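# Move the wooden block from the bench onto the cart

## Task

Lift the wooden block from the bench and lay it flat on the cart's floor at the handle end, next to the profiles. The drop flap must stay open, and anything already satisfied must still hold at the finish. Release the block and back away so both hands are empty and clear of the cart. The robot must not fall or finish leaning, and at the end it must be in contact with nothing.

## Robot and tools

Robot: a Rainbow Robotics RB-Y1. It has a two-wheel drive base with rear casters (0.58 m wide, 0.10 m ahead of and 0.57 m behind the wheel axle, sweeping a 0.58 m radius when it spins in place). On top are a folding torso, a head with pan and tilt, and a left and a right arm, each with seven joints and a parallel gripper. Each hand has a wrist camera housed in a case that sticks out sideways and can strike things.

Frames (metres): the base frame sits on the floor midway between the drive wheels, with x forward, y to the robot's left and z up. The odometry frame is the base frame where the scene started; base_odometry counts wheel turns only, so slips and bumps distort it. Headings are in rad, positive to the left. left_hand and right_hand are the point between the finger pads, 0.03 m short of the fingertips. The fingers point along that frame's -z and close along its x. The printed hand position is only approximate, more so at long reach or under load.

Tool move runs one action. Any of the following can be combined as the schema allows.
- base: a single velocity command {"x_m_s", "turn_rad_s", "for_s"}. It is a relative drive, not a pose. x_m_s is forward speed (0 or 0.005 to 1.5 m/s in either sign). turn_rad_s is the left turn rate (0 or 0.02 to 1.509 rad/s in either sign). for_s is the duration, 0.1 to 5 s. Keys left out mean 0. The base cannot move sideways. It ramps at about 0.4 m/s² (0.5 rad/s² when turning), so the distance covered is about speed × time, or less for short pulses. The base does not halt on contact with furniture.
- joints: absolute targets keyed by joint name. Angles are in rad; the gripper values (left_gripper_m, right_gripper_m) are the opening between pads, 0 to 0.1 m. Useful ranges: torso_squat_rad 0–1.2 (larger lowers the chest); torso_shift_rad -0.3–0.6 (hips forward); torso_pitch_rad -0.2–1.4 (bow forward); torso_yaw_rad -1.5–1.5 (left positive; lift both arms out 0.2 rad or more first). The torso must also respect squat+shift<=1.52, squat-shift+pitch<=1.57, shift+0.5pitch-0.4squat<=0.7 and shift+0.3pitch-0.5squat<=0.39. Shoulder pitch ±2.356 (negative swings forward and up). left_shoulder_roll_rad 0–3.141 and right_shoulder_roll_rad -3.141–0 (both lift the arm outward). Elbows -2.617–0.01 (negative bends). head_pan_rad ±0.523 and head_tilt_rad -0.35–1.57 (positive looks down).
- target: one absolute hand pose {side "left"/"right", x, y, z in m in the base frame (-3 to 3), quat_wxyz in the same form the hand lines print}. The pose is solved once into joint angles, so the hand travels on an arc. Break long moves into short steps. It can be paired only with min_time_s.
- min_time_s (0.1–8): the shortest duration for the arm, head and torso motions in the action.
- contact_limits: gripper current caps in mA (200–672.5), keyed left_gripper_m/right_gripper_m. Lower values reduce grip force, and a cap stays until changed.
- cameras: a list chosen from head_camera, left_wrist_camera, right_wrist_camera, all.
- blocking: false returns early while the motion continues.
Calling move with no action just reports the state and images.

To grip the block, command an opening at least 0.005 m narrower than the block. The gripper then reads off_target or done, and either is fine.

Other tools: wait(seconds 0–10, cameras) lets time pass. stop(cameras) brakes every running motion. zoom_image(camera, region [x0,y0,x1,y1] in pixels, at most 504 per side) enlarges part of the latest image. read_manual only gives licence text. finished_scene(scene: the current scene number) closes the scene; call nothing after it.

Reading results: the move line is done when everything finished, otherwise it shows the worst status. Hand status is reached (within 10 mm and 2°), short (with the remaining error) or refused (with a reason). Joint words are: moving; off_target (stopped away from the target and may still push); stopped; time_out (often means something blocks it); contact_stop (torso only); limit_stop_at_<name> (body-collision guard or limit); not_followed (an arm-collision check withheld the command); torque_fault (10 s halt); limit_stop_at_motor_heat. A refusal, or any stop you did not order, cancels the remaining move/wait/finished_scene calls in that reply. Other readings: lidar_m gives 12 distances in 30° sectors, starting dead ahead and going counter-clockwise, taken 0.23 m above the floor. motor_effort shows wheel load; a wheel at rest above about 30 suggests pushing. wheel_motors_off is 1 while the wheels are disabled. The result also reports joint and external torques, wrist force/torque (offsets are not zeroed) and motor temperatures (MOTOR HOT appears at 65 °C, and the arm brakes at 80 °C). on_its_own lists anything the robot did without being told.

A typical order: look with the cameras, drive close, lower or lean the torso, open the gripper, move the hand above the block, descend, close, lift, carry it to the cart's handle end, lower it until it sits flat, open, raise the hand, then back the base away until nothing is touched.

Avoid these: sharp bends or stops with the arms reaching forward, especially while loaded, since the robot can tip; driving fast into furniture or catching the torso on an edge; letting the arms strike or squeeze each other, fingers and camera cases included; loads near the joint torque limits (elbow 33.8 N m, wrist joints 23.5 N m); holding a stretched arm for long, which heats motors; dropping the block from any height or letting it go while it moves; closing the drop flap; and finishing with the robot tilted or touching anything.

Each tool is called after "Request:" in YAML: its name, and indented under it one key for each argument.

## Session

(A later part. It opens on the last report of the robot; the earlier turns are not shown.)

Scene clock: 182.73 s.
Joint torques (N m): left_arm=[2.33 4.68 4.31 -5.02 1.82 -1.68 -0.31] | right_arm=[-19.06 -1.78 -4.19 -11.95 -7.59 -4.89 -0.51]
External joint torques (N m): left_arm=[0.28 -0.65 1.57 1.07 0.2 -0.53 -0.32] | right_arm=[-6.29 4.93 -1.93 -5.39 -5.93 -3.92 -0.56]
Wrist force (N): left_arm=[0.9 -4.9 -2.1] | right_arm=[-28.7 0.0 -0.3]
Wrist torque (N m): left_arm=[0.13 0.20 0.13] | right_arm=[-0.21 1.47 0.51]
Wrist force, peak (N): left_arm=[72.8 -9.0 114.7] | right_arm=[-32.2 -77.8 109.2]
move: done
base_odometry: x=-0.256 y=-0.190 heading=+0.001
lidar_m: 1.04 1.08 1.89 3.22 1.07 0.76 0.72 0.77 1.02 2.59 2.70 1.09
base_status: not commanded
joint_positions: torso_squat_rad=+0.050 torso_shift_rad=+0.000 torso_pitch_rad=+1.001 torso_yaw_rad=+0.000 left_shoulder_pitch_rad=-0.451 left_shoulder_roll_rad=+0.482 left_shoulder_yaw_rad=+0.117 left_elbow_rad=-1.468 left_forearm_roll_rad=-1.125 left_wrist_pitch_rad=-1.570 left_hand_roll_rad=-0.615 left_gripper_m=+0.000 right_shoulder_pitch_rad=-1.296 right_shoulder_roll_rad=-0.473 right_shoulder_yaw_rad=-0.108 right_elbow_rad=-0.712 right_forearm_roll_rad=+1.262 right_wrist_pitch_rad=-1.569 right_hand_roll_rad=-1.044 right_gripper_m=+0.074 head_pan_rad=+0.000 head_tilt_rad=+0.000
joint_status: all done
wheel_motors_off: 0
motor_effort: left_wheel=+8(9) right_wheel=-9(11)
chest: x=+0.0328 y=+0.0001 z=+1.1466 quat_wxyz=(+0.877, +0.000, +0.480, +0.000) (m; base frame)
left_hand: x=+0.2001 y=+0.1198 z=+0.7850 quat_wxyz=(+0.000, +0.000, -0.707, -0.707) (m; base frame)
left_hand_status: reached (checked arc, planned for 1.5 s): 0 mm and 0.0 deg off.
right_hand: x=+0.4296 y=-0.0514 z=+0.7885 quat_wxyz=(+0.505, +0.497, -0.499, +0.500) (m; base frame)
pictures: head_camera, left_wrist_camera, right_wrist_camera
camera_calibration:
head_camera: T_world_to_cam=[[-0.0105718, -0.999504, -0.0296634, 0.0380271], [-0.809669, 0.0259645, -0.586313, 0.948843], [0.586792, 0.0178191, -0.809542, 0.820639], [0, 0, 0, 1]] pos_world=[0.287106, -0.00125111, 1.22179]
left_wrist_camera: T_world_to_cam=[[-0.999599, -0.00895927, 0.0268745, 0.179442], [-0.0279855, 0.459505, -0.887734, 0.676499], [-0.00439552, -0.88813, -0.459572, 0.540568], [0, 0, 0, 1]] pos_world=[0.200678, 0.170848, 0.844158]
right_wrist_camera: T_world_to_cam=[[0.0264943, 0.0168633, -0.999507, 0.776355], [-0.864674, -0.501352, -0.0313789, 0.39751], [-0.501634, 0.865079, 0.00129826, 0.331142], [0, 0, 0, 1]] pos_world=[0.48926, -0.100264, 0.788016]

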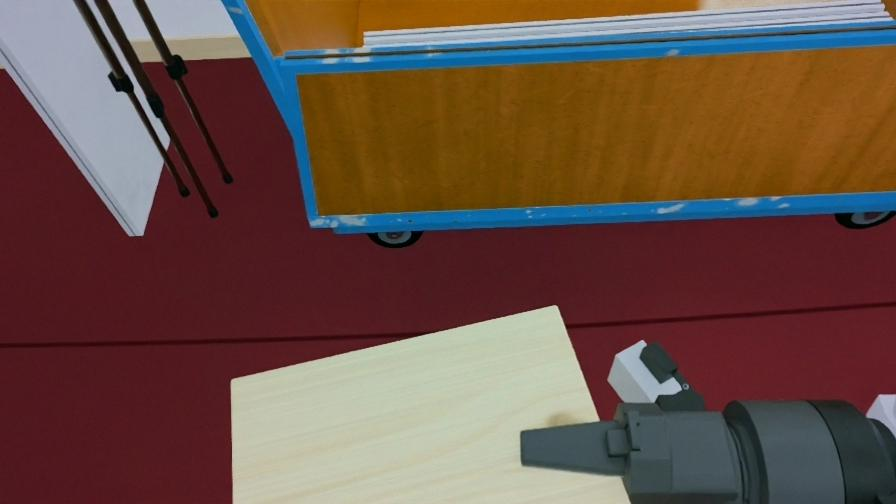

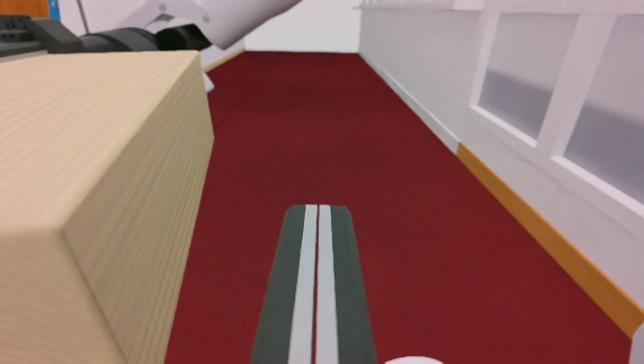

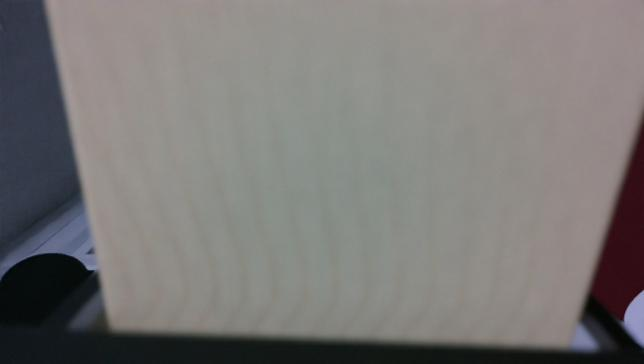

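Request:
move:
  target: {"side":"left","x":0.215,"y":0.10,"z":0.785,"quat_wxyz":[0,0,0.7071,0.7071]}
  min_time_s: 1

Request:
move:
  target: {"side":"left","x":0.256,"y":0.10,"z":0.785,"quat_wxyz":[0,0,0.7071,0.7071]}
  min_time_s: 1.5
  cameras: ["head_camera","left_wrist_camera"]

Scene clock: 188.30 s.
Joint torques (N m): left_arm=[0.1 2.86 2.5 -6.98 1.35 -0.95 0.24] | right_arm=[-19.11 -1.81 -3.89 -11.99 -7.63 -4.81 -0.43]
External joint torques (N m): left_arm=[-0.94 -1.95 0.01 -0.52 -0.33 0.14 0.23] | right_arm=[-6.34 4.9 -1.63 -5.43 -5.97 -3.84 -0.49]
Wrist force (N): left_arm=[1.0 -4.9 -1.5] | right_arm=[-27.9 0.3 -0.4]
Wrist torque (N m): left_arm=[0.12 0.19 0.04] | right_arm=[-0.22 1.51 0.50]
Wrist force, peak (N): left_arm=[1.0 -5.5 -2.0] | right_arm=[-29.2 0.3 0.1]
move: done
base_odometry: x=-0.256 y=-0.190 heading=+0.001
lidar_m: 1.03 1.10 1.90 3.24 1.09 0.76 0.72 0.77 1.02 2.58 2.67 1.09
base_status: not commanded
joint_positions: torso_squat_rad=+0.050 torso_shift_rad=+0.000 torso_pitch_rad=+1.001 torso_yaw_rad=+0.000 left_shoulder_pitch_rad=-0.495 left_shoulder_roll_rad=+0.460 left_shoulder_yaw_rad=+0.092 left_elbow_rad=-1.479 left_forearm_roll_rad=-1.150 left_wrist_pitch_rad=-1.528 left_hand_roll_rad=-0.577 left_gripper_m=+0.000 right_shoulder_pitch_rad=-1.296 right_shoulder_roll_rad=-0.473 right_shoulder_yaw_rad=-0.108 right_elbow_rad=-0.712 right_forearm_roll_rad=+1.262 right_wrist_pitch_rad=-1.569 right_hand_roll_rad=-1.044 right_gripper_m=+0.074 head_pan_rad=+0.000 head_tilt_rad=+0.000
joint_status: all done
wheel_motors_off: 0
motor_effort: left_wheel=+9(9) right_wheel=-9(10)
chest: x=+0.0328 y=+0.0001 z=+1.1466 quat_wxyz=(+0.877, +0.000, +0.480, +0.000) (m; base frame)
left_hand: x=+0.2150 y=+0.1002 z=+0.7850 quat_wxyz=(+0.000, +0.000, -0.707, -0.707) (m; base frame)
left_hand_status: reached (checked arc, planned for 1.0 s): 0 mm and 0.0 deg off.
right_hand: x=+0.4296 y=-0.0514 z=+0.7885 quat_wxyz=(+0.505, +0.497, -0.499, +0.500) (m; base frame)
pictures: none

Scene clock: 190.13 s.
Joint torques (N m): left_arm=[-15.67 -1.54 4.24 -10.08 4.5 3.98 0.31] | right_arm=[-17.66 13.93 4.2 -11.86 -4.4 -11.71 -0.46]
External joint torques (N m): left_arm=[-14.5 -7.13 1.39 -3.45 2.78 5 0.29] | right_arm=[-4.88 20.74 6.48 -5.3 -2.74 -10.74 -0.51]
Wrist force (N): left_arm=[29.9 -2.6 27.3] | right_arm=[-31.3 -29.8 26.8]
Wrist torque (N m): left_arm=[0.14 1.21 0.03] | right_arm=[-1.14 1.42 0.43]
Wrist force, peak (N): left_arm=[31.4 -2.4 28.1] | right_arm=[-31.7 -30.6 27.9]
move: done
base_odometry: x=-0.256 y=-0.190 heading=+0.001
lidar_m: 1.05 1.09 1.90 3.23 1.06 0.76 0.73 0.77 1.02 2.58 2.68 1.09
base_status: not commanded
joint_positions: torso_squat_rad=+0.050 torso_shift_rad=+0.000 torso_pitch_rad=+1.001 torso_yaw_rad=+0.000 left_shoulder_pitch_rad=-0.615 left_shoulder_roll_rad=+0.486 left_shoulder_yaw_rad=+0.097 left_elbow_rad=-1.397 left_forearm_roll_rad=-1.142 left_wrist_pitch_rad=-1.532 left_hand_roll_rad=-0.529 left_gripper_m=+0.000 right_shoulder_pitch_rad=-1.296 right_shoulder_roll_rad=-0.476 right_shoulder_yaw_rad=-0.110 right_elbow_rad=-0.712 right_forearm_roll_rad=+1.261 right_wrist_pitch_rad=-1.567 right_hand_roll_rad=-1.044 right_gripper_m=+0.074 head_pan_rad=+0.000 head_tilt_rad=+0.000
joint_status: all done
wheel_motors_off: 0
motor_effort: left_wheel=+8(9) right_wheel=-9(11)
chest: x=+0.0328 y=+0.0001 z=+1.1466 quat_wxyz=(+0.877, +0.000, +0.480, +0.000) (m; base frame)
left_hand: x=+0.2543 y=+0.1011 z=+0.7841 quat_wxyz=(+0.001, -0.002, -0.706, -0.708) (m; base frame)
left_hand_status: reached (checked arc, planned for 1.5 s): 2 mm and 0.3 deg off.
right_hand: x=+0.4314 y=-0.0534 z=+0.7887 quat_wxyz=(+0.506, +0.494, -0.500, +0.500) (m; base frame)
pictures: head_camera, left_wrist_camera
camera_calibration:
head_camera: T_world_to_cam=[[-0.0105718, -0.999504, -0.0296634, 0.0380271], [-0.809669, 0.0259645, -0.586313, 0.948843], [0.586792, 0.0178191, -0.809542, 0.820639], [0, 0, 0, 1]] pos_world=[0.287106, -0.00125111, 1.22179]
left_wrist_camera: T_world_to_cam=[[-0.999493, -0.00797443, 0.0308148, 0.230267], [-0.0310134, 0.461858, -0.886411, 0.685292], [-0.00716344, -0.886918, -0.461871, 0.526116], [0, 0, 0, 1]] pos_world=[0.255173, 0.15195, 0.843353]

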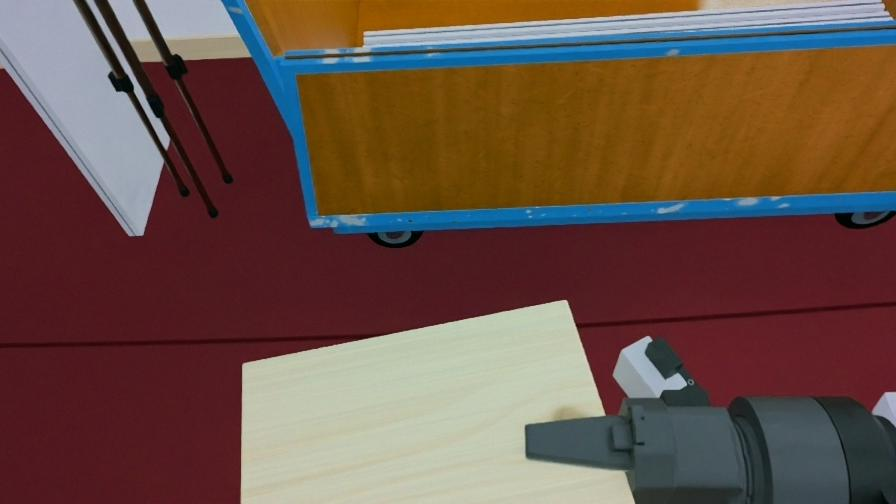

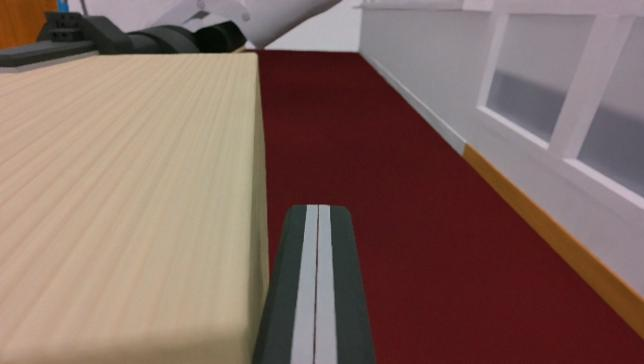

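Request:
move:
  target: {"side":"left","x":0.225,"y":0.145,"z":0.785,"quat_wxyz":[0,0,0.7071,0.7071]}
  min_time_s: 1

Request:
move:
  target: {"side":"left","x":0.227,"y":0.135,"z":0.785,"quat_wxyz":[0,0,0.7071,0.7071]}
  min_time_s: 0.5

Request:
move:
  target: {"side":"left","x":0.27,"y":0.14,"z":0.785,"quat_wxyz":[0,0,0.7071,0.7071]}
  min_time_s: 1.5
  cameras: ["head_camera","left_wrist_camera"]

Scene clock: 193.70 s.
Joint torques (N m): left_arm=[1.14 6 3.32 -4.81 1.87 -1.61 -0.25] | right_arm=[-19.05 -1.64 -4.12 -11.88 -7.56 -4.88 -0.42]
External joint torques (N m): left_arm=[0.25 -1.19 -0.22 0.94 0.27 -0.42 -0.27] | right_arm=[-6.28 5.08 -1.86 -5.33 -5.9 -3.9 -0.47]
Wrist force (N): left_arm=[1.4 -5.1 -1.7] | right_arm=[-28.4 0.2 0.0]
Wrist torque (N m): left_arm=[0.19 0.21 0.10] | right_arm=[-0.20 1.51 0.43]
Wrist force, peak (N): left_arm=[30.8 -3.2 28.0] | right_arm=[-31.6 -30.0 27.6]
move: done
base_odometry: x=-0.256 y=-0.190 heading=+0.001
lidar_m: 1.05 1.07 1.89 3.23 1.09 0.77 0.73 0.77 1.02 2.58 2.68 1.10
base_status: not commanded
joint_positions: torso_squat_rad=+0.050 torso_shift_rad=+0.000 torso_pitch_rad=+1.001 torso_yaw_rad=+0.000 left_shoulder_pitch_rad=-0.519 left_shoulder_roll_rad=+0.593 left_shoulder_yaw_rad=+0.080 left_elbow_rad=-1.374 left_forearm_roll_rad=-1.019 left_wrist_pitch_rad=-1.570 left_hand_roll_rad=-0.635 left_gripper_m=+0.000 right_shoulder_pitch_rad=-1.296 right_shoulder_roll_rad=-0.473 right_shoulder_yaw_rad=-0.108 right_elbow_rad=-0.712 right_forearm_roll_rad=+1.262 right_wrist_pitch_rad=-1.569 right_hand_roll_rad=-1.044 right_gripper_m=+0.074 head_pan_rad=+0.000 head_tilt_rad=+0.000
joint_status: all done
wheel_motors_off: 0
motor_effort: left_wheel=+9(9) right_wheel=-9(10)
chest: x=+0.0328 y=+0.0001 z=+1.1466 quat_wxyz=(+0.877, +0.000, +0.480, +0.000) (m; base frame)
left_hand: x=+0.2253 y=+0.1450 z=+0.7850 quat_wxyz=(+0.001, +0.000, -0.707, -0.708) (m; base frame)
left_hand_status: reached (checked arc, planned for 1.0 s): 0 mm and 0.1 deg off.
right_hand: x=+0.4296 y=-0.0514 z=+0.7885 quat_wxyz=(+0.505, +0.497, -0.499, +0.500) (m; base frame)
pictures: none

Scene clock: 194.53 s.
Joint torques (N m): left_arm=[-0.47 4.81 3.2 -6.24 1.29 -1.09 0.3] | right_arm=[-18.87 -1.63 -4.13 -12.05 -7.6 -4.97 -0.44]
External joint torques (N m): left_arm=[-1.17 -2.03 -0.21 -0.32 -0.33 0.08 0.29] | right_arm=[-6.11 5.08 -1.87 -5.5 -5.94 -4 -0.5]
Wrist force (N): left_arm=[0.7 -5.0 -1.7] | right_arm=[-28.6 0.5 0.0]
Wrist torque (N m): left_arm=[0.18 0.22 0.02] | right_arm=[-0.22 1.47 0.41]
Wrist force, peak (N): left_arm=[1.4 -5.4 -2.1] | right_arm=[-29.0 -0.2 -0.6]
move: done
base_odometry: x=-0.256 y=-0.190 heading=+0.001
lidar_m: 1.05 1.08 1.89 3.25 1.07 0.76 0.73 0.76 1.03 2.58 2.68 1.09
base_status: not commanded
joint_positions: torso_squat_rad=+0.050 torso_shift_rad=+0.000 torso_pitch_rad=+1.001 torso_yaw_rad=+0.000 left_shoulder_pitch_rad=-0.524 left_shoulder_roll_rad=+0.579 left_shoulder_yaw_rad=+0.069 left_elbow_rad=-1.391 left_forearm_roll_rad=-1.030 left_wrist_pitch_rad=-1.550 left_hand_roll_rad=-0.623 left_gripper_m=+0.000 right_shoulder_pitch_rad=-1.296 right_shoulder_roll_rad=-0.473 right_shoulder_yaw_rad=-0.108 right_elbow_rad=-0.712 right_forearm_roll_rad=+1.262 right_wrist_pitch_rad=-1.569 right_hand_roll_rad=-1.044 right_gripper_m=+0.074 head_pan_rad=+0.000 head_tilt_rad=+0.000
joint_status: all done
wheel_motors_off: 0
motor_effort: left_wheel=+9(9) right_wheel=-9(10)
chest: x=+0.0328 y=+0.0001 z=+1.1466 quat_wxyz=(+0.877, +0.000, +0.480, +0.000) (m; base frame)
left_hand: x=+0.2270 y=+0.1353 z=+0.7852 quat_wxyz=(+0.000, +0.000, -0.707, -0.707) (m; base frame)
left_hand_status: reached (checked arc, planned for 0.5 s): 0 mm and 0.0 deg off.
right_hand: x=+0.4296 y=-0.0514 z=+0.7885 quat_wxyz=(+0.505, +0.497, -0.499, +0.500) (m; base frame)
pictures: none

Scene clock: 196.37 s.
Joint torques (N m): left_arm=[-5.96 6.5 7.49 -5.95 3.07 -0.02 0.13] | right_arm=[-19.07 -0.96 -3.05 -12.07 -6.12 -7.32 -0.3]
External joint torques (N m): left_arm=[-4.27 -1.44 3.71 0.02 1.41 1.08 0.12] | right_arm=[-6.3 5.76 -0.79 -5.51 -4.46 -6.35 -0.35]
Wrist force (N): left_arm=[8.8 -6.1 1.7] | right_arm=[-27.8 -7.8 3.1]
Wrist torque (N m): left_arm=[0.04 0.17 0.11] | right_arm=[-1.32 1.33 0.06]
Wrist force, peak (N): left_arm=[12.2 -5.1 3.4] | right_arm=[-29.0 -10.9 4.4]
move: done
base_odometry: x=-0.256 y=-0.190 heading=+0.001
lidar_m: 1.05 1.08 1.90 3.23 1.08 0.76 0.72 0.77 1.02 2.58 2.68 1.10
base_status: not commanded
joint_positions: torso_squat_rad=+0.050 torso_shift_rad=+0.000 torso_pitch_rad=+1.001 torso_yaw_rad=+0.000 left_shoulder_pitch_rad=-0.657 left_shoulder_roll_rad=+0.610 left_shoulder_yaw_rad=+0.070 left_elbow_rad=-1.282 left_forearm_roll_rad=-1.019 left_wrist_pitch_rad=-1.570 left_hand_roll_rad=-0.583 left_gripper_m=+0.000 right_shoulder_pitch_rad=-1.296 right_shoulder_roll_rad=-0.473 right_shoulder_yaw_rad=-0.108 right_elbow_rad=-0.712 right_forearm_roll_rad=+1.262 right_wrist_pitch_rad=-1.568 right_hand_roll_rad=-1.044 right_gripper_m=+0.074 head_pan_rad=+0.000 head_tilt_rad=+0.000
joint_status: all done
wheel_motors_off: 0
motor_effort: left_wheel=+8(10) right_wheel=-9(10)
chest: x=+0.0328 y=+0.0001 z=+1.1466 quat_wxyz=(+0.877, +0.000, +0.480, +0.000) (m; base frame)
left_hand: x=+0.2693 y=+0.1400 z=+0.7849 quat_wxyz=(+0.000, -0.001, -0.707, -0.708) (m; base frame)
left_hand_status: reached (checked arc, planned for 1.5 s): 1 mm and 0.1 deg off.
right_hand: x=+0.4299 y=-0.0515 z=+0.7886 quat_wxyz=(+0.505, +0.496, -0.499, +0.500) (m; base frame)
pictures: head_camera, left_wrist_camera
camera_calibration:
head_camera: T_world_to_cam=[[-0.0105718, -0.999504, -0.0296634, 0.0380271], [-0.809669, 0.0259645, -0.586313, 0.948843], [0.586792, 0.0178191, -0.809542, 0.820639], [0, 0, 0, 1]] pos_world=[0.287106, -0.00125111, 1.22179]
left_wrist_camera: T_world_to_cam=[[-0.999562, -0.0086147, 0.0283072, 0.247611], [-0.029095, 0.460238, -0.887319, 0.668875], [-0.00538403, -0.887754, -0.460287, 0.559565], [0, 0, 0, 1]] pos_world=[0.269976, 0.191048, 0.844057]

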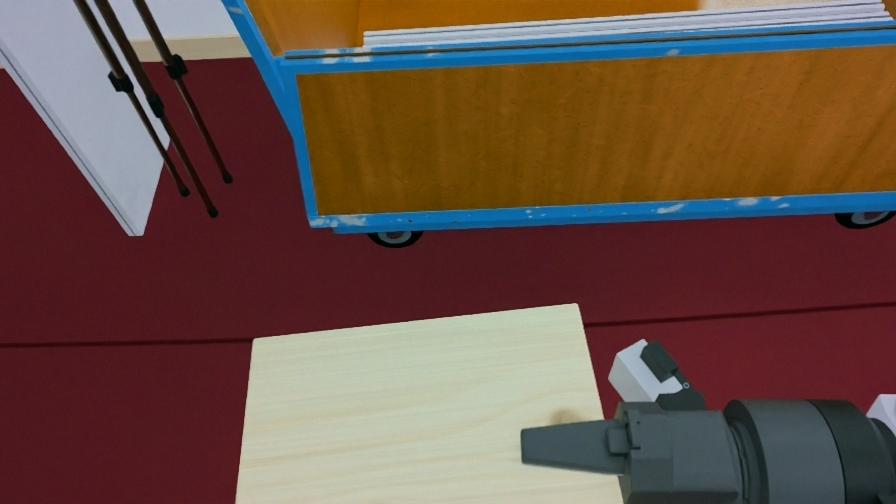

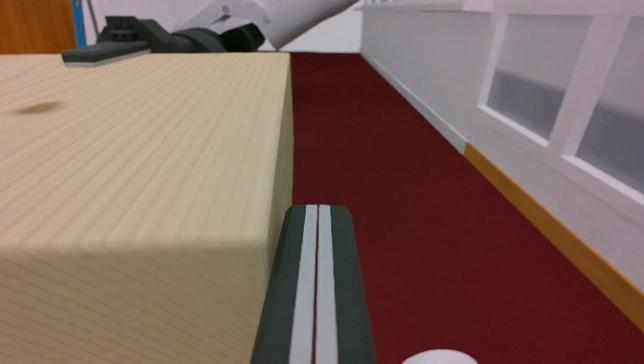

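Request:
move:
  target: {"side":"left","x":0.292,"y":0.147,"z":0.785,"quat_wxyz":[0,0,0.7071,0.7071]}
  min_time_s: 1.5
  cameras: ["head_camera","left_wrist_camera"]

Scene clock: 200.47 s.
Joint torques (N m): left_arm=[-8.41 6.85 5.85 -6.31 3.85 0.82 -0.32] | right_arm=[-18.69 0.38 -2.89 -11.8 -5.71 -7.72 -0.17]
External joint torques (N m): left_arm=[-5.46 -2.09 1.75 -0.54 2.2 1.94 -0.34] | right_arm=[-5.92 7.11 -0.63 -5.24 -4.05 -6.75 -0.22]
Wrist force (N): left_arm=[11.5 -5.8 5.0] | right_arm=[-25.8 -10.6 6.0]
Wrist torque (N m): left_arm=[-0.01 0.01 0.24] | right_arm=[-1.24 1.25 -0.27]
Wrist force, peak (N): left_arm=[12.9 -4.7 5.7] | right_arm=[-31.0 -11.8 7.1]
move: done
base_odometry: x=-0.256 y=-0.190 heading=+0.001
lidar_m: 1.04 1.07 1.88 3.26 1.07 0.76 0.72 0.76 1.02 2.58 2.68 1.09
base_status: not commanded
joint_positions: torso_squat_rad=+0.050 torso_shift_rad=+0.000 torso_pitch_rad=+1.001 torso_yaw_rad=+0.000 left_shoulder_pitch_rad=-0.732 left_shoulder_roll_rad=+0.660 left_shoulder_yaw_rad=+0.028 left_elbow_rad=-1.198 left_forearm_roll_rad=-0.968 left_wrist_pitch_rad=-1.571 left_hand_roll_rad=-0.594 left_gripper_m=+0.000 right_shoulder_pitch_rad=-1.296 right_shoulder_roll_rad=-0.473 right_shoulder_yaw_rad=-0.108 right_elbow_rad=-0.712 right_forearm_roll_rad=+1.261 right_wrist_pitch_rad=-1.568 right_hand_roll_rad=-1.044 right_gripper_m=+0.074 head_pan_rad=+0.000 head_tilt_rad=+0.000
joint_status: all done
wheel_motors_off: 0
motor_effort: left_wheel=+8(9) right_wheel=-8(12)
chest: x=+0.0328 y=+0.0001 z=+1.1466 quat_wxyz=(+0.877, +0.000, +0.480, +0.000) (m; base frame)
left_hand: x=+0.2913 y=+0.1474 z=+0.7846 quat_wxyz=(+0.001, +0.000, -0.706, -0.708) (m; base frame)
left_hand_status: reached (checked arc, planned for 1.5 s): 1 mm and 0.2 deg off.
right_hand: x=+0.4300 y=-0.0517 z=+0.7886 quat_wxyz=(+0.505, +0.496, -0.499, +0.500) (m; base frame)
pictures: head_camera, left_wrist_camera
camera_calibration:
head_camera: T_world_to_cam=[[-0.0105718, -0.999504, -0.0296634, 0.0380271], [-0.809669, 0.0259645, -0.586313, 0.948843], [0.586792, 0.0178191, -0.809542, 0.820639], [0, 0, 0, 1]] pos_world=[0.287106, -0.00125111, 1.22179]
left_wrist_camera: T_world_to_cam=[[-0.999547, -0.00928146, 0.028638, 0.269518], [-0.0296902, 0.461214, -0.886792, 0.665557], [-0.00497753, -0.88724, -0.461281, 0.566603], [0, 0, 0, 1]] pos_world=[0.291976, 0.19825, 0.843855]

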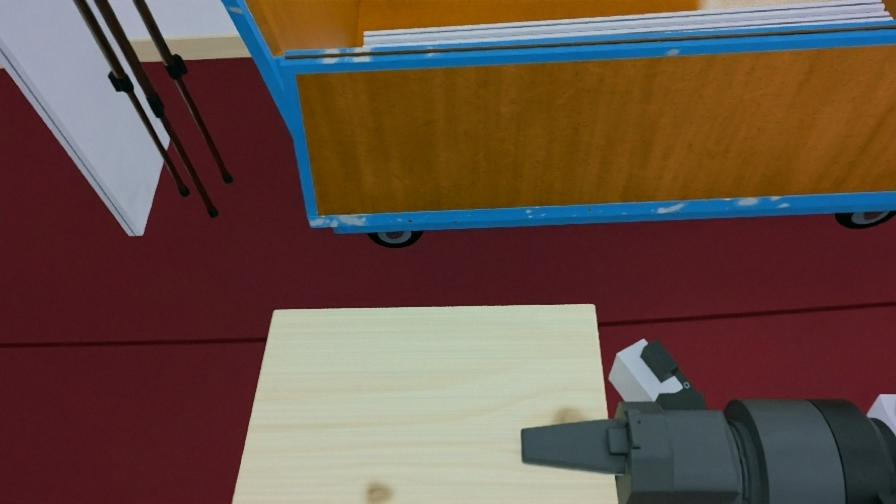

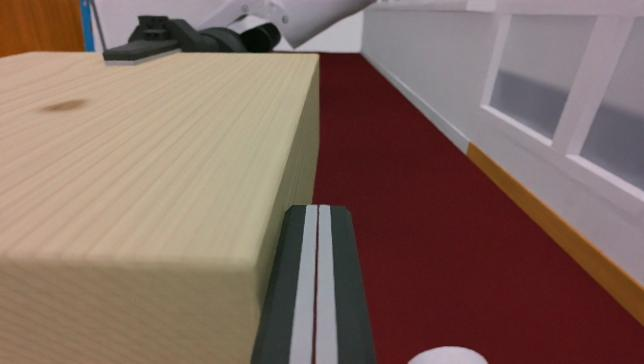

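Request:
move:
  target: {"side":"left","x":0.15,"y":0.147,"z":0.77,"quat_wxyz":[0,0,0.7071,0.7071]}

Request:
move:
  joints: {"left_shoulder_pitch_rad":-0.12,"left_shoulder_roll_rad":0.35,"left_shoulder_yaw_rad":0,"left_elbow_rad":-1.61,"left_forearm_roll_rad":0,"left_wrist_pitch_rad":0.77,"left_hand_roll_rad":0}

Request:
move:
  joints: {"left_shoulder_pitch_rad":0.037,"left_shoulder_roll_rad":0.15,"left_elbow_rad":-0.2,"left_wrist_pitch_rad":0.0}
  cameras: ["head_camera"]

Scene clock: 205.20 s.
Joint torques (N m): left_arm=[3.23 5.14 3.36 -4.84 1.46 -1.53 0.14] | right_arm=[-20.52 -2.51 -4.61 -11.94 -7.9 -4.89 -0.21]
External joint torques (N m): left_arm=[-1.18 -1.27 0.66 -0.12 0.13 -0.03 0.13] | right_arm=[-7.76 4.2 -2.35 -5.39 -6.24 -3.92 -0.26]
Wrist force (N): left_arm=[0.9 -5.4 -2.2] | right_arm=[-28.0 0.1 -0.1]
Wrist torque (N m): left_arm=[0.15 0.19 0.14] | right_arm=[-0.20 1.55 0.06]
Wrist force, peak (N): left_arm=[12.1 -7.1 5.2] | right_arm=[-31.3 0.3 -1.3]
move: done
base_odometry: x=-0.256 y=-0.190 heading=+0.001
lidar_m: 1.04 1.08 1.90 3.24 1.06 0.76 0.73 0.76 1.02 2.56 2.69 1.10
base_status: not commanded
joint_positions: torso_squat_rad=+0.050 torso_shift_rad=+0.000 torso_pitch_rad=+1.001 torso_yaw_rad=+0.000 left_shoulder_pitch_rad=-0.361 left_shoulder_roll_rad=+0.621 left_shoulder_yaw_rad=-0.040 left_elbow_rad=-1.373 left_forearm_roll_rad=-0.952 left_wrist_pitch_rad=-1.531 left_hand_roll_rad=-0.845 left_gripper_m=+0.000 right_shoulder_pitch_rad=-1.296 right_shoulder_roll_rad=-0.472 right_shoulder_yaw_rad=-0.108 right_elbow_rad=-0.712 right_forearm_roll_rad=+1.262 right_wrist_pitch_rad=-1.569 right_hand_roll_rad=-1.044 right_gripper_m=+0.074 head_pan_rad=+0.000 head_tilt_rad=+0.000
joint_status: all done
wheel_motors_off: 0
motor_effort: left_wheel=+8(11) right_wheel=-9(10)
chest: x=+0.0327 y=+0.0001 z=+1.1466 quat_wxyz=(+0.877, +0.000, +0.480, +0.000) (m; base frame)
left_hand: x=+0.1500 y=+0.1470 z=+0.7702 quat_wxyz=(+0.000, -0.001, -0.707, -0.707) (m; base frame)
left_hand_status: reached (checked arc, planned for 0.7 s): 0 mm and 0.1 deg off.
right_hand: x=+0.4294 y=-0.0514 z=+0.7884 quat_wxyz=(+0.505, +0.497, -0.498, +0.500) (m; base frame)
pictures: none

Scene clock: 206.93 s.
Joint torques (N m): left_arm=[7.41 3.31 4.13 -4.97 -0.58 -0.4 -0.28] | right_arm=[-20.34 -2.83 -4.64 -12.22 -7.93 -4.74 -0.18]
External joint torques (N m): left_arm=[-1.24 -0.55 1.82 -0.41 -0.35 -0.43 -0.29] | right_arm=[-7.58 3.87 -2.38 -5.66 -6.27 -3.77 -0.23]
Wrist force (N): left_arm=[0.8 0.4 -8.2] | right_arm=[-28.4 0.6 -0.4]
Wrist torque (N m): left_arm=[-0.29 0.18 0.02] | right_arm=[-0.18 1.52 0.04]
Wrist force, peak (N): left_arm=[0.1 -1.2 -8.8] | right_arm=[-29.5 0.0 -0.8]
move: done
base_odometry: x=-0.256 y=-0.190 heading=+0.001
lidar_m: 1.04 1.09 1.89 3.24 1.08 0.76 0.73 0.76 1.03 2.58 2.67 1.09
base_status: not commanded
joint_positions: torso_squat_rad=+0.050 torso_shift_rad=+0.000 torso_pitch_rad=+1.001 torso_yaw_rad=+0.000 left_shoulder_pitch_rad=-0.120 left_shoulder_roll_rad=+0.350 left_shoulder_yaw_rad=+0.000 left_elbow_rad=-1.610 left_forearm_roll_rad=+0.000 left_wrist_pitch_rad=+0.770 left_hand_roll_rad=+0.000 left_gripper_m=+0.000 right_shoulder_pitch_rad=-1.296 right_shoulder_roll_rad=-0.472 right_shoulder_yaw_rad=-0.108 right_elbow_rad=-0.712 right_forearm_roll_rad=+1.262 right_wrist_pitch_rad=-1.569 right_hand_roll_rad=-1.044 right_gripper_m=+0.074 head_pan_rad=+0.000 head_tilt_rad=+0.000
joint_status: all done
wheel_motors_off: 0
motor_effort: left_wheel=+9(10) right_wheel=-9(10)
chest: x=+0.0328 y=+0.0001 z=+1.1466 quat_wxyz=(+0.877, +0.000, +0.480, +0.000) (m; base frame)
left_hand: x=+0.0648 y=+0.3547 z=+0.5610 quat_wxyz=(+0.985, +0.097, +0.020, -0.145) (m; base frame)
right_hand: x=+0.4294 y=-0.0513 z=+0.7883 quat_wxyz=(+0.505, +0.497, -0.498, +0.500) (m; base frame)
pictures: none

Scene clock: 208.67 s.
Joint torques (N m): left_arm=[20.84 1.81 1.2 8.2 -0.21 1.16 -0.33] | right_arm=[-20.47 -3.49 -5.04 -12.26 -7.98 -4.81 -0.15]
External joint torques (N m): left_arm=[-2.44 -0.8 0.86 -0.59 -0.21 -0.25 -0.37] | right_arm=[-7.71 3.21 -2.78 -5.71 -6.32 -3.84 -0.21]
Wrist force (N): left_arm=[6.0 0.8 -5.9] | right_arm=[-29.0 0.7 -0.4]
Wrist torque (N m): left_arm=[-0.26 0.51 0.02] | right_arm=[-0.23 1.62 0.07]
Wrist force, peak (N): left_arm=[4.3 1.3 -8.3] | right_arm=[-30.2 -0.5 -1.6]
move: done
base_odometry: x=-0.256 y=-0.190 heading=+0.001
lidar_m: 1.04 1.10 1.90 3.25 1.07 0.78 0.72 0.77 1.03 2.59 2.69 1.10
base_status: not commanded
joint_positions: torso_squat_rad=+0.050 torso_shift_rad=+0.000 torso_pitch_rad=+1.001 torso_yaw_rad=+0.000 left_shoulder_pitch_rad=+0.037 left_shoulder_roll_rad=+0.150 left_shoulder_yaw_rad=+0.000 left_elbow_rad=-0.200 left_forearm_roll_rad=+0.000 left_wrist_pitch_rad=+0.000 left_hand_roll_rad=+0.000 left_gripper_m=+0.000 right_shoulder_pitch_rad=-1.296 right_shoulder_roll_rad=-0.472 right_shoulder_yaw_rad=-0.108 right_elbow_rad=-0.712 right_forearm_roll_rad=+1.262 right_wrist_pitch_rad=-1.569 right_hand_roll_rad=-1.044 right_gripper_m=+0.074 head_pan_rad=+0.000 head_tilt_rad=+0.000
joint_status: all done
wheel_motors_off: 0
motor_effort: left_wheel=+9(13) right_wheel=-9(12)
chest: x=+0.0328 y=+0.0001 z=+1.1466 quat_wxyz=(+0.877, +0.000, +0.480, +0.000) (m; base frame)
left_hand: x=-0.4968 y=+0.3345 z=+0.7248 quat_wxyz=(+0.911, +0.065, +0.405, -0.038) (m; base frame)
right_hand: x=+0.4294 y=-0.0513 z=+0.7883 quat_wxyz=(+0.505, +0.497, -0.498, +0.500) (m; base frame)
pictures: head_camera
camera_calibration:
head_camera: T_world_to_cam=[[-0.0105718, -0.999504, -0.0296634, 0.0380271], [-0.809669, 0.0259645, -0.586313, 0.948843], [0.586792, 0.0178191, -0.809542, 0.820639], [0, 0, 0, 1]] pos_world=[0.287106, -0.00125111, 1.22179]

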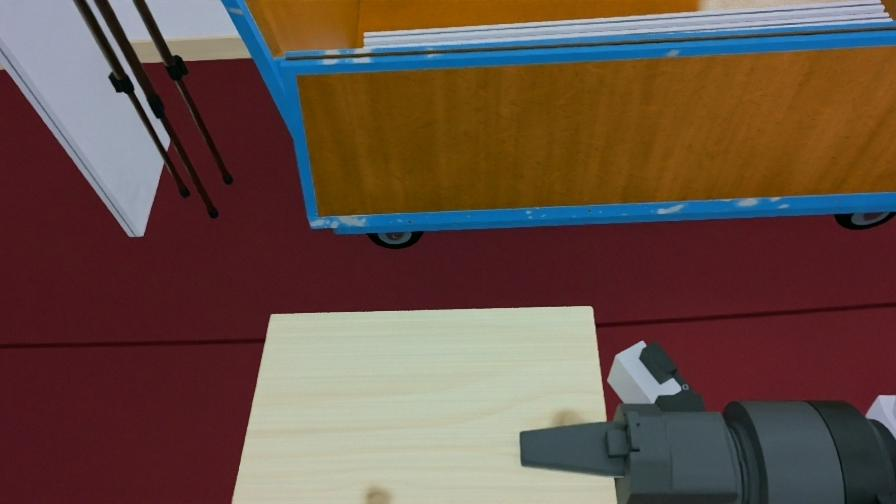

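Request:
move:
  base: {"turn_rad_s":-0.15,"for_s":0.823}

Request:
move:
  base: {"x_m_s":0.3,"for_s":2.7}

Request:
move:
  base: {"turn_rad_s":0.15,"for_s":0.823}
  cameras: ["head_camera","right_wrist_camera"]

Scene clock: 215.17 s.
Joint torques (N m): left_arm=[20.97 1.63 1.11 8.1 -0.22 1.28 -0.19] | right_arm=[-20.43 -3.31 -4.95 -12.18 -7.97 -4.84 -0.18]
External joint torques (N m): left_arm=[-2.32 -0.95 0.77 -0.68 -0.22 -0.13 -0.23] | right_arm=[-7.67 3.4 -2.69 -5.63 -6.31 -3.87 -0.23]
Wrist force (N): left_arm=[5.9 -0.4 -5.6] | right_arm=[-28.0 0.3 0.2]
Wrist torque (N m): left_arm=[-0.10 0.49 0.00] | right_arm=[-0.24 1.61 0.08]
Wrist force, peak (N): left_arm=[6.4 0.4 -6.4] | right_arm=[-29.3 0.0 -1.2]
move: done
base_odometry: x=-0.256 y=-0.190 heading=-0.123
lidar_m: 1.04 1.05 1.88 4.59 1.26 0.79 0.74 0.74 0.93 1.83 3.13 1.16
base_status: done (sent for 0.83 of 0.83 s)
joint_positions: torso_squat_rad=+0.050 torso_shift_rad=+0.000 torso_pitch_rad=+1.001 torso_yaw_rad=+0.000 left_shoulder_pitch_rad=+0.037 left_shoulder_roll_rad=+0.150 left_shoulder_yaw_rad=+0.000 left_elbow_rad=-0.200 left_forearm_roll_rad=+0.000 left_wrist_pitch_rad=+0.000 left_hand_roll_rad=+0.000 left_gripper_m=+0.000 right_shoulder_pitch_rad=-1.296 right_shoulder_roll_rad=-0.472 right_shoulder_yaw_rad=-0.108 right_elbow_rad=-0.712 right_forearm_roll_rad=+1.262 right_wrist_pitch_rad=-1.569 right_hand_roll_rad=-1.044 right_gripper_m=+0.074 head_pan_rad=+0.000 head_tilt_rad=+0.000
joint_status: not commanded
wheel_motors_off: 0
motor_effort: left_wheel=+21(35) right_wheel=-5(32)
chest: x=+0.0328 y=+0.0001 z=+1.1466 quat_wxyz=(+0.877, +0.000, +0.480, +0.000) (m; base frame)
left_hand: x=-0.4968 y=+0.3345 z=+0.7248 quat_wxyz=(+0.911, +0.065, +0.405, -0.038) (m; base frame)
right_hand: x=+0.4294 y=-0.0513 z=+0.7883 quat_wxyz=(+0.505, +0.497, -0.498, +0.500) (m; base frame)
pictures: none

Scene clock: 218.97 s.
Joint torques (N m): left_arm=[21.51 1.67 1.09 8.34 -0.27 1.24 -0.22] | right_arm=[-21.16 -3.34 -4.55 -12.35 -7.77 -4.81 -0.3]
External joint torques (N m): left_arm=[-1.79 -0.92 0.75 -0.44 -0.27 -0.17 -0.26] | right_arm=[-8.41 3.36 -2.3 -5.79 -6.11 -3.84 -0.36]
Wrist force (N): left_arm=[5.6 0.6 -6.0] | right_arm=[-28.2 -0.2 -0.1]
Wrist torque (N m): left_arm=[-0.25 0.45 0.02] | right_arm=[-0.19 1.60 0.05]
Wrist force, peak (N): left_arm=[6.6 0.3 -5.9] | right_arm=[-29.7 -2.8 -0.2]
move: done
base_odometry: x=+0.548 y=-0.290 heading=-0.123
lidar_m: 0.24 0.25 0.31 1.63 2.62 1.67 1.53 1.56 1.92 3.83 0.42 0.27
base_status: done (sent for 2.7 of 2.7 s)
joint_positions: torso_squat_rad=+0.050 torso_shift_rad=+0.000 torso_pitch_rad=+1.001 torso_yaw_rad=+0.000 left_shoulder_pitch_rad=+0.037 left_shoulder_roll_rad=+0.150 left_shoulder_yaw_rad=+0.000 left_elbow_rad=-0.200 left_forearm_roll_rad=+0.000 left_wrist_pitch_rad=+0.000 left_hand_roll_rad=+0.000 left_gripper_m=+0.000 right_shoulder_pitch_rad=-1.295 right_shoulder_roll_rad=-0.472 right_shoulder_yaw_rad=-0.108 right_elbow_rad=-0.712 right_forearm_roll_rad=+1.262 right_wrist_pitch_rad=-1.569 right_hand_roll_rad=-1.044 right_gripper_m=+0.074 head_pan_rad=+0.000 head_tilt_rad=+0.000
joint_status: not commanded
wheel_motors_off: 0
motor_effort: left_wheel=-4(53) right_wheel=+2(36)
chest: x=+0.0328 y=+0.0001 z=+1.1465 quat_wxyz=(+0.877, +0.000, +0.480, +0.000) (m; base frame)
left_hand: x=-0.4967 y=+0.3345 z=+0.7248 quat_wxyz=(+0.911, +0.065, +0.405, -0.038) (m; base frame)
right_hand: x=+0.4293 y=-0.0513 z=+0.7882 quat_wxyz=(+0.505, +0.497, -0.498, +0.500) (m; base frame)
pictures: none

Scene clock: 220.47 s.
Joint torques (N m): left_arm=[21.42 1.58 1.18 8.15 -0.28 1.22 -0.26] | right_arm=[-21.02 -3.47 -4.66 -12.31 -7.9 -4.8 -0.25]
External joint torques (N m): left_arm=[-1.87 -1.01 0.84 -0.63 -0.28 -0.19 -0.3] | right_arm=[-8.26 3.23 -2.41 -5.76 -6.24 -3.82 -0.3]
Wrist force (N): left_arm=[5.5 0.3 -5.5] | right_arm=[-28.8 -0.1 -0.2]
Wrist torque (N m): left_arm=[-0.19 0.45 0.00] | right_arm=[-0.12 1.56 0.04]
Wrist force, peak (N): left_arm=[6.2 0.2 -6.4] | right_arm=[-29.4 0.4 0.0]
move: done
base_odometry: x=+0.548 y=-0.290 heading=+0.001
lidar_m: 0.24 0.25 0.34 1.62 2.24 1.60 1.52 1.59 2.12 4.60 0.36 0.24
base_status: done (sent for 0.83 of 0.83 s)
joint_positions: torso_squat_rad=+0.050 torso_shift_rad=+0.000 torso_pitch_rad=+1.001 torso_yaw_rad=+0.000 left_shoulder_pitch_rad=+0.037 left_shoulder_roll_rad=+0.150 left_shoulder_yaw_rad=+0.000 left_elbow_rad=-0.200 left_forearm_roll_rad=+0.000 left_wrist_pitch_rad=+0.000 left_hand_roll_rad=+0.000 left_gripper_m=+0.000 right_shoulder_pitch_rad=-1.295 right_shoulder_roll_rad=-0.472 right_shoulder_yaw_rad=-0.108 right_elbow_rad=-0.712 right_forearm_roll_rad=+1.262 right_wrist_pitch_rad=-1.569 right_hand_roll_rad=-1.044 right_gripper_m=+0.074 head_pan_rad=+0.000 head_tilt_rad=+0.000
joint_status: not commanded
wheel_motors_off: 0
motor_effort: left_wheel=-18(32) right_wheel=+2(26)
chest: x=+0.0328 y=+0.0001 z=+1.1465 quat_wxyz=(+0.877, +0.000, +0.480, +0.000) (m; base frame)
left_hand: x=-0.4967 y=+0.3345 z=+0.7248 quat_wxyz=(+0.911, +0.065, +0.405, -0.038) (m; base frame)
right_hand: x=+0.4293 y=-0.0513 z=+0.7882 quat_wxyz=(+0.505, +0.497, -0.498, +0.500) (m; base frame)
pictures: head_camera, right_wrist_camera
camera_calibration:
head_camera: T_world_to_cam=[[-0.0105726, -0.999504, -0.0296585, 0.0380214], [-0.80975, 0.0259599, -0.5862, 0.948729], [0.586679, 0.0178184, -0.809623, 0.820772], [0, 0, 0, 1]] pos_world=[0.287106, -0.00125112, 1.22179]
right_wrist_camera: T_world_to_cam=[[0.025633, 0.0169596, -0.999528, 0.776504], [-0.864542, -0.501622, -0.0306826, 0.396785], [-0.501906, 0.86492, 0.00180419, 0.330585], [0, 0, 0, 1]] pos_world=[0.489056, -0.100063, 0.787715]

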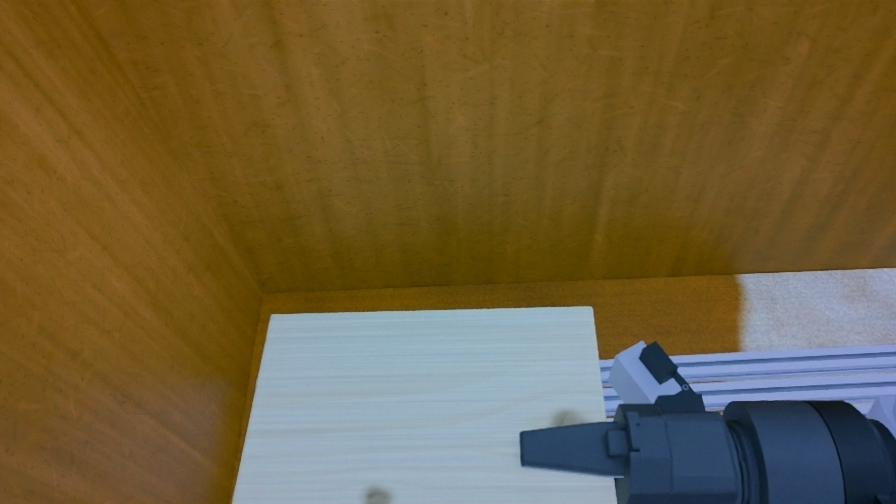

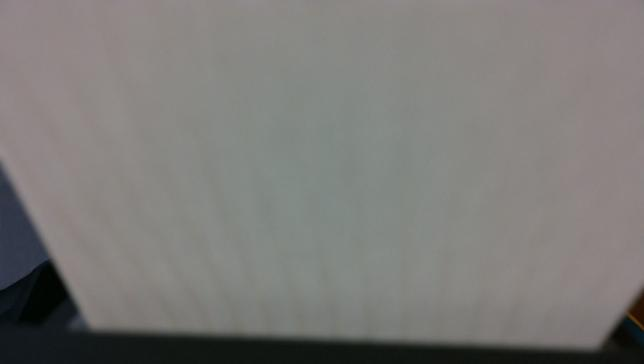

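Request:
move:
  target: {"side":"right","x":0.39,"y":0.08,"z":0.77,"quat_wxyz":[0.5,0.5,-0.5,0.5]}
  min_time_s: 1.5

Request:
move:
  joints: {"torso_squat_rad":0.4,"torso_shift_rad":0.19,"torso_pitch_rad":1.1}
  min_time_s: 2.0

Request:
move:
  target: {"side":"right","x":0.39,"y":0.08,"z":0.62,"quat_wxyz":[0.5,0.5,-0.5,0.5]}
  min_time_s: 1.5
  cameras: ["head_camera"]

Scene clock: 226.90 s.
Joint torques (N m): left_arm=[21.38 1.48 1.24 8.27 -0.21 1.23 -0.23] | right_arm=[-19.75 7.31 -1.7 -14.69 -7.6 -4.95 0.01]
External joint torques (N m): left_arm=[-1.91 -1.11 0.9 -0.51 -0.2 -0.18 -0.27] | right_arm=[-7.2 7.41 -0.92 -7.57 -6.04 -3.91 -0.04]
Wrist force (N): left_arm=[6.0 0.2 -5.7] | right_arm=[-28.6 -0.3 -0.3]
Wrist torque (N m): left_arm=[-0.18 0.50 -0.04] | right_arm=[-0.24 1.56 0.02]
Wrist force, peak (N): left_arm=[5.5 -0.1 -7.2] | right_arm=[-29.3 1.3 -0.4]
move: done
base_odometry: x=+0.548 y=-0.290 heading=+0.001
lidar_m: 0.23 0.25 0.33 1.63 2.23 1.61 1.53 1.58 2.13 4.59 0.36 0.26
base_status: not commanded
joint_positions: torso_squat_rad=+0.050 torso_shift_rad=+0.000 torso_pitch_rad=+1.001 torso_yaw_rad=+0.000 left_shoulder_pitch_rad=+0.037 left_shoulder_roll_rad=+0.150 left_shoulder_yaw_rad=+0.000 left_elbow_rad=-0.200 left_forearm_roll_rad=+0.000 left_wrist_pitch_rad=+0.000 left_hand_roll_rad=+0.000 left_gripper_m=+0.000 right_shoulder_pitch_rad=-1.263 right_shoulder_roll_rad=-0.221 right_shoulder_yaw_rad=-0.014 right_elbow_rad=-0.793 right_forearm_roll_rad=+1.360 right_wrist_pitch_rad=-1.330 right_hand_roll_rad=-1.011 right_gripper_m=+0.074 head_pan_rad=+0.000 head_tilt_rad=+0.000
joint_status: all done
wheel_motors_off: 0
motor_effort: left_wheel=-19(20) right_wheel=+2(5)
chest: x=+0.0328 y=+0.0001 z=+1.1465 quat_wxyz=(+0.877, +0.000, +0.480, +0.000) (m; base frame)
left_hand: x=-0.4967 y=+0.3345 z=+0.7247 quat_wxyz=(+0.911, +0.065, +0.405, -0.038) (m; base frame)
right_hand: x=+0.3894 y=+0.0788 z=+0.7682 quat_wxyz=(+0.502, +0.499, -0.498, +0.500) (m; base frame)
right_hand_status: reached (checked arc, planned for 1.5 s): 2 mm and 0.3 deg off.
pictures: none

Scene clock: 229.20 s.
Joint torques (N m): left_arm=[23.08 1.3 1.1 8.92 -0.22 1.39 -0.21] | right_arm=[-18.12 8.14 -1.41 -13.94 -7.24 -5.77 -0.11]
External joint torques (N m): left_arm=[-1.75 -0.91 0.79 -0.45 -0.22 -0.16 -0.25] | right_arm=[-7.69 7.4 -1 -7.33 -5.79 -4.59 -0.16]
Wrist force (N): left_arm=[6.4 0.9 -5.7] | right_arm=[-28.6 -2.7 0.2]
Wrist torque (N m): left_arm=[-0.22 0.48 -0.03] | right_arm=[-0.30 1.49 0.02]
Wrist force, peak (N): left_arm=[6.4 1.0 -5.7] | right_arm=[-29.6 -3.4 -0.4]
move: done
base_odometry: x=+0.548 y=-0.290 heading=+0.001
lidar_m: 0.23 0.23 0.35 1.62 2.25 1.59 1.53 1.58 2.13 4.59 0.37 0.25
base_status: not commanded
joint_positions: torso_squat_rad=+0.400 torso_shift_rad=+0.190 torso_pitch_rad=+1.101 torso_yaw_rad=+0.000 left_shoulder_pitch_rad=+0.037 left_shoulder_roll_rad=+0.150 left_shoulder_yaw_rad=+0.000 left_elbow_rad=-0.200 left_forearm_roll_rad=+0.000 left_wrist_pitch_rad=+0.000 left_hand_roll_rad=+0.000 left_gripper_m=+0.000 right_shoulder_pitch_rad=-1.263 right_shoulder_roll_rad=-0.221 right_shoulder_yaw_rad=-0.014 right_elbow_rad=-0.793 right_forearm_roll_rad=+1.360 right_wrist_pitch_rad=-1.330 right_hand_roll_rad=-1.011 right_gripper_m=+0.074 head_pan_rad=+0.000 head_tilt_rad=+0.000
joint_status: all done
wheel_motors_off: 0
motor_effort: left_wheel=-18(20) right_wheel=+4(5)
chest: x=+0.1699 y=+0.0001 z=+1.0537 quat_wxyz=(+0.852, +0.000, +0.523, +0.000) (m; base frame)
left_hand: x=-0.3990 y=+0.3345 z=+0.6869 quat_wxyz=(+0.890, +0.063, +0.450, -0.041) (m; base frame)
right_hand: x=+0.4870 y=+0.0788 z=+0.6416 quat_wxyz=(+0.526, +0.523, -0.473, +0.475) (m; base frame)
pictures: none

Scene clock: 231.03 s.
Joint torques (N m): left_arm=[23.12 1.23 0.98 8.96 -0.18 1.4 -0.23] | right_arm=[1.62 18.62 10.75 -6.16 -2.08 -10.18 -0.65]
External joint torques (N m): left_arm=[-1.7 -0.98 0.66 -0.41 -0.18 -0.14 -0.28] | right_arm=[6.62 16.03 10.19 -0.05 -0.76 -8.87 -0.7]
Wrist force (N): left_arm=[6.8 0.7 -4.7] | right_arm=[-26.5 -30.0 9.8]
Wrist torque (N m): left_arm=[-0.26 0.58 -0.01] | right_arm=[0.59 1.33 0.37]
Wrist force, peak (N): left_arm=[6.7 1.0 -5.7] | right_arm=[1.2 -55.4 -3.8]
move: done
base_odometry: x=+0.548 y=-0.290 heading=+0.001
lidar_m: 0.21 0.22 0.30 1.63 2.25 1.60 1.53 1.59 2.12 4.60 0.31 0.23
base_status: not commanded
joint_positions: torso_squat_rad=+0.400 torso_shift_rad=+0.190 torso_pitch_rad=+1.100 torso_yaw_rad=+0.000 left_shoulder_pitch_rad=+0.037 left_shoulder_roll_rad=+0.150 left_shoulder_yaw_rad=+0.000 left_elbow_rad=-0.200 left_forearm_roll_rad=+0.000 left_wrist_pitch_rad=+0.000 left_hand_roll_rad=+0.000 left_gripper_m=+0.000 right_shoulder_pitch_rad=-0.983 right_shoulder_roll_rad=-0.156 right_shoulder_yaw_rad=+0.024 right_elbow_rad=-0.988 right_forearm_roll_rad=+1.391 right_wrist_pitch_rad=-1.309 right_hand_roll_rad=-0.815 right_gripper_m=+0.074 head_pan_rad=+0.000 head_tilt_rad=+0.000
joint_status: all done
wheel_motors_off: 0
motor_effort: left_wheel=-25(29) right_wheel=+2(6)
chest: x=+0.1698 y=+0.0001 z=+1.0538 quat_wxyz=(+0.852, +0.000, +0.523, +0.000) (m; base frame)
left_hand: x=-0.3989 y=+0.3346 z=+0.6866 quat_wxyz=(+0.890, +0.063, +0.450, -0.041) (m; base frame)
right_hand: x=+0.3923 y=+0.0780 z=+0.6193 quat_wxyz=(+0.501, +0.497, -0.501, +0.501) (m; base frame)
right_hand_status: reached (checked arc, planned for 1.5 s): 3 mm and 0.4 deg off.
pictures: head_camera
camera_calibration:
head_camera: T_world_to_cam=[[-0.0136969, -0.999507, -0.0282513, 0.0358196], [-0.863949, 0.026054, -0.502905, 0.926779], [0.503394, 0.0175195, -0.86388, 0.736654], [0, 0, 0, 1]] pos_world=[0.430353, -0.00125009, 1.10347]

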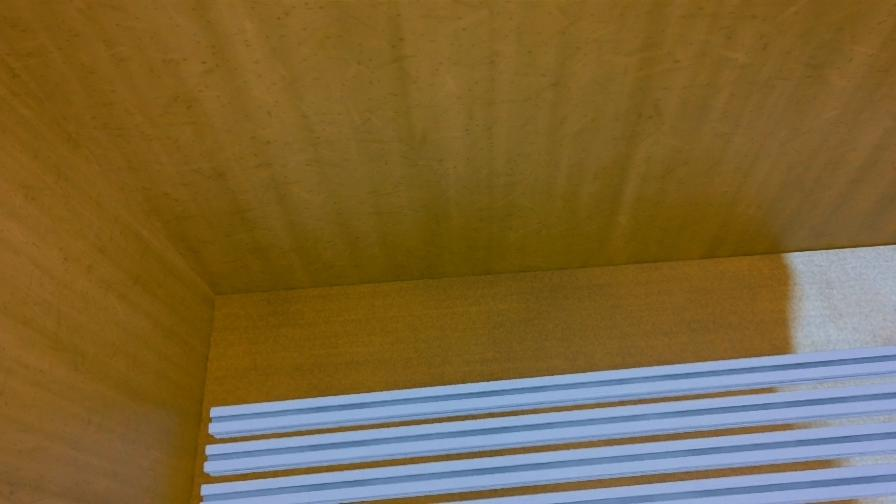

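Request:
move:
  target: {"side":"right","x":0.43,"y":0.078,"z":0.63,"quat_wxyz":[0.5,0.5,-0.5,0.5]}
  min_time_s: 1.0

Request:
move:
  joints: {"head_tilt_rad":0.4}
  cameras: ["head_camera","right_wrist_camera"]

Scene clock: 234.20 s.
Joint torques (N m): left_arm=[23 1.28 1.3 8.83 -0.24 1.42 -0.28] | right_arm=[-14.16 8.13 -1.16 -12.22 -6.88 -6.01 -0.53]
External joint torques (N m): left_arm=[-1.82 -0.92 0.99 -0.54 -0.24 -0.13 -0.33] | right_arm=[-7.18 6.24 -1.33 -5.8 -5.49 -4.77 -0.58]
Wrist force (N): left_arm=[6.1 0.5 -5.1] | right_arm=[-28.8 0.2 0.4]
Wrist torque (N m): left_arm=[-0.23 0.50 -0.02] | right_arm=[-0.23 1.54 0.32]
Wrist force, peak (N): left_arm=[7.1 0.2 -5.7] | right_arm=[-26.7 -29.7 9.6]
move: done
base_odometry: x=+0.548 y=-0.290 heading=+0.001
lidar_m: 0.21 0.21 0.28 1.63 2.25 1.60 1.52 1.59 2.13 4.61 0.33 0.23
base_status: not commanded
joint_positions: torso_squat_rad=+0.400 torso_shift_rad=+0.190 torso_pitch_rad=+1.101 torso_yaw_rad=+0.000 left_shoulder_pitch_rad=+0.037 left_shoulder_roll_rad=+0.150 left_shoulder_yaw_rad=+0.000 left_elbow_rad=-0.200 left_forearm_roll_rad=+0.000 left_wrist_pitch_rad=+0.000 left_hand_roll_rad=+0.000 left_gripper_m=+0.000 right_shoulder_pitch_rad=-1.078 right_shoulder_roll_rad=-0.183 right_shoulder_yaw_rad=+0.009 right_elbow_rad=-0.947 right_forearm_roll_rad=+1.383 right_wrist_pitch_rad=-1.316 right_hand_roll_rad=-0.877 right_gripper_m=+0.074 head_pan_rad=+0.000 head_tilt_rad=+0.000
joint_status: all done
wheel_motors_off: 0
motor_effort: left_wheel=-20(26) right_wheel=+4(6)
chest: x=+0.1699 y=+0.0001 z=+1.0538 quat_wxyz=(+0.852, +0.000, +0.523, +0.000) (m; base frame)
left_hand: x=-0.3990 y=+0.3345 z=+0.6867 quat_wxyz=(+0.890, +0.063, +0.450, -0.041) (m; base frame)
right_hand: x=+0.4291 y=+0.0771 z=+0.6284 quat_wxyz=(+0.502, +0.499, -0.498, +0.500) (m; base frame)
right_hand_status: reached (checked arc, planned for 1.0 s): 2 mm and 0.3 deg off.
pictures: none

Scene clock: 235.13 s.
Joint torques (N m): left_arm=[23.11 1.35 1.2 9.1 -0.17 1.36 -0.24] | right_arm=[-13.8 8.38 -0.91 -12.21 -6.97 -6.04 -0.51]
External joint torques (N m): left_arm=[-1.71 -0.86 0.88 -0.27 -0.16 -0.18 -0.28] | right_arm=[-6.82 6.49 -1.08 -5.78 -5.57 -4.81 -0.56]
Wrist force (N): left_arm=[5.6 0.8 -5.1] | right_arm=[-29.0 0.3 -0.1]
Wrist torque (N m): left_arm=[-0.25 0.45 0.00] | right_arm=[-0.19 1.49 0.30]
Wrist force, peak (N): left_arm=[6.1 0.1 -5.8] | right_arm=[-29.0 0.3 -0.1]
move: done
base_odometry: x=+0.548 y=-0.290 heading=+0.001
lidar_m: 0.22 0.22 0.29 1.63 2.26 1.59 1.52 1.59 2.12 4.60 0.34 0.23
base_status: not commanded
joint_positions: torso_squat_rad=+0.400 torso_shift_rad=+0.190 torso_pitch_rad=+1.101 torso_yaw_rad=+0.000 left_shoulder_pitch_rad=+0.037 left_shoulder_roll_rad=+0.150 left_shoulder_yaw_rad=+0.000 left_elbow_rad=-0.200 left_forearm_roll_rad=+0.000 left_wrist_pitch_rad=+0.000 left_hand_roll_rad=+0.000 left_gripper_m=+0.000 right_shoulder_pitch_rad=-1.078 right_shoulder_roll_rad=-0.183 right_shoulder_yaw_rad=+0.009 right_elbow_rad=-0.947 right_forearm_roll_rad=+1.383 right_wrist_pitch_rad=-1.316 right_hand_roll_rad=-0.877 right_gripper_m=+0.074 head_pan_rad=+0.000 head_tilt_rad=+0.400
joint_status: all done
wheel_motors_off: 0
motor_effort: left_wheel=-21(21) right_wheel=+4(6)
chest: x=+0.1699 y=+0.0001 z=+1.0538 quat_wxyz=(+0.852, +0.000, +0.523, +0.000) (m; base frame)
left_hand: x=-0.3990 y=+0.3345 z=+0.6867 quat_wxyz=(+0.890, +0.063, +0.450, -0.041) (m; base frame)
right_hand: x=+0.4291 y=+0.0771 z=+0.6284 quat_wxyz=(+0.502, +0.499, -0.498, +0.500) (m; base frame)
pictures: head_camera, right_wrist_camera
camera_calibration:
head_camera: T_world_to_cam=[[-0.0236122, -0.999505, -0.0207828, 0.030962], [-0.991608, 0.0260586, -0.126627, 0.549226], [0.127106, 0.0176185, -0.991733, 1.01512], [0, 0, 0, 1]] pos_world=[0.41632, -0.00125033, 1.07692]
right_wrist_camera: T_world_to_cam=[[0.0266106, 0.0216528, -0.999411, 0.613635], [-0.861541, -0.506554, -0.0339144, 0.457075], [-0.50699, 0.861936, 0.00517508, 0.220072], [0, 0, 0, 1]] pos_world=[0.489034, 0.028558, 0.627636]

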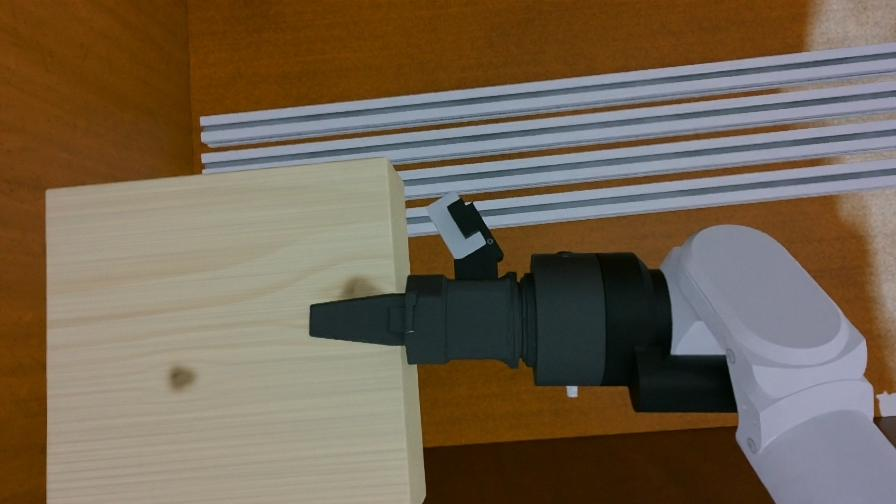

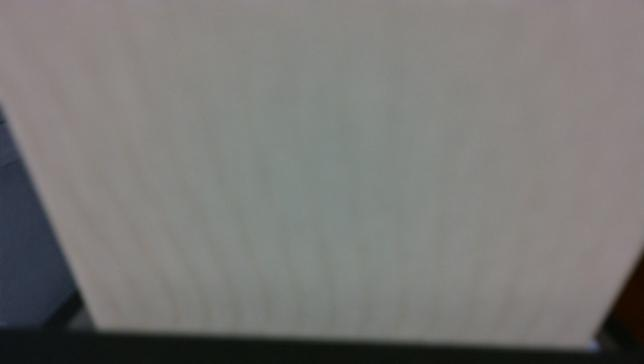

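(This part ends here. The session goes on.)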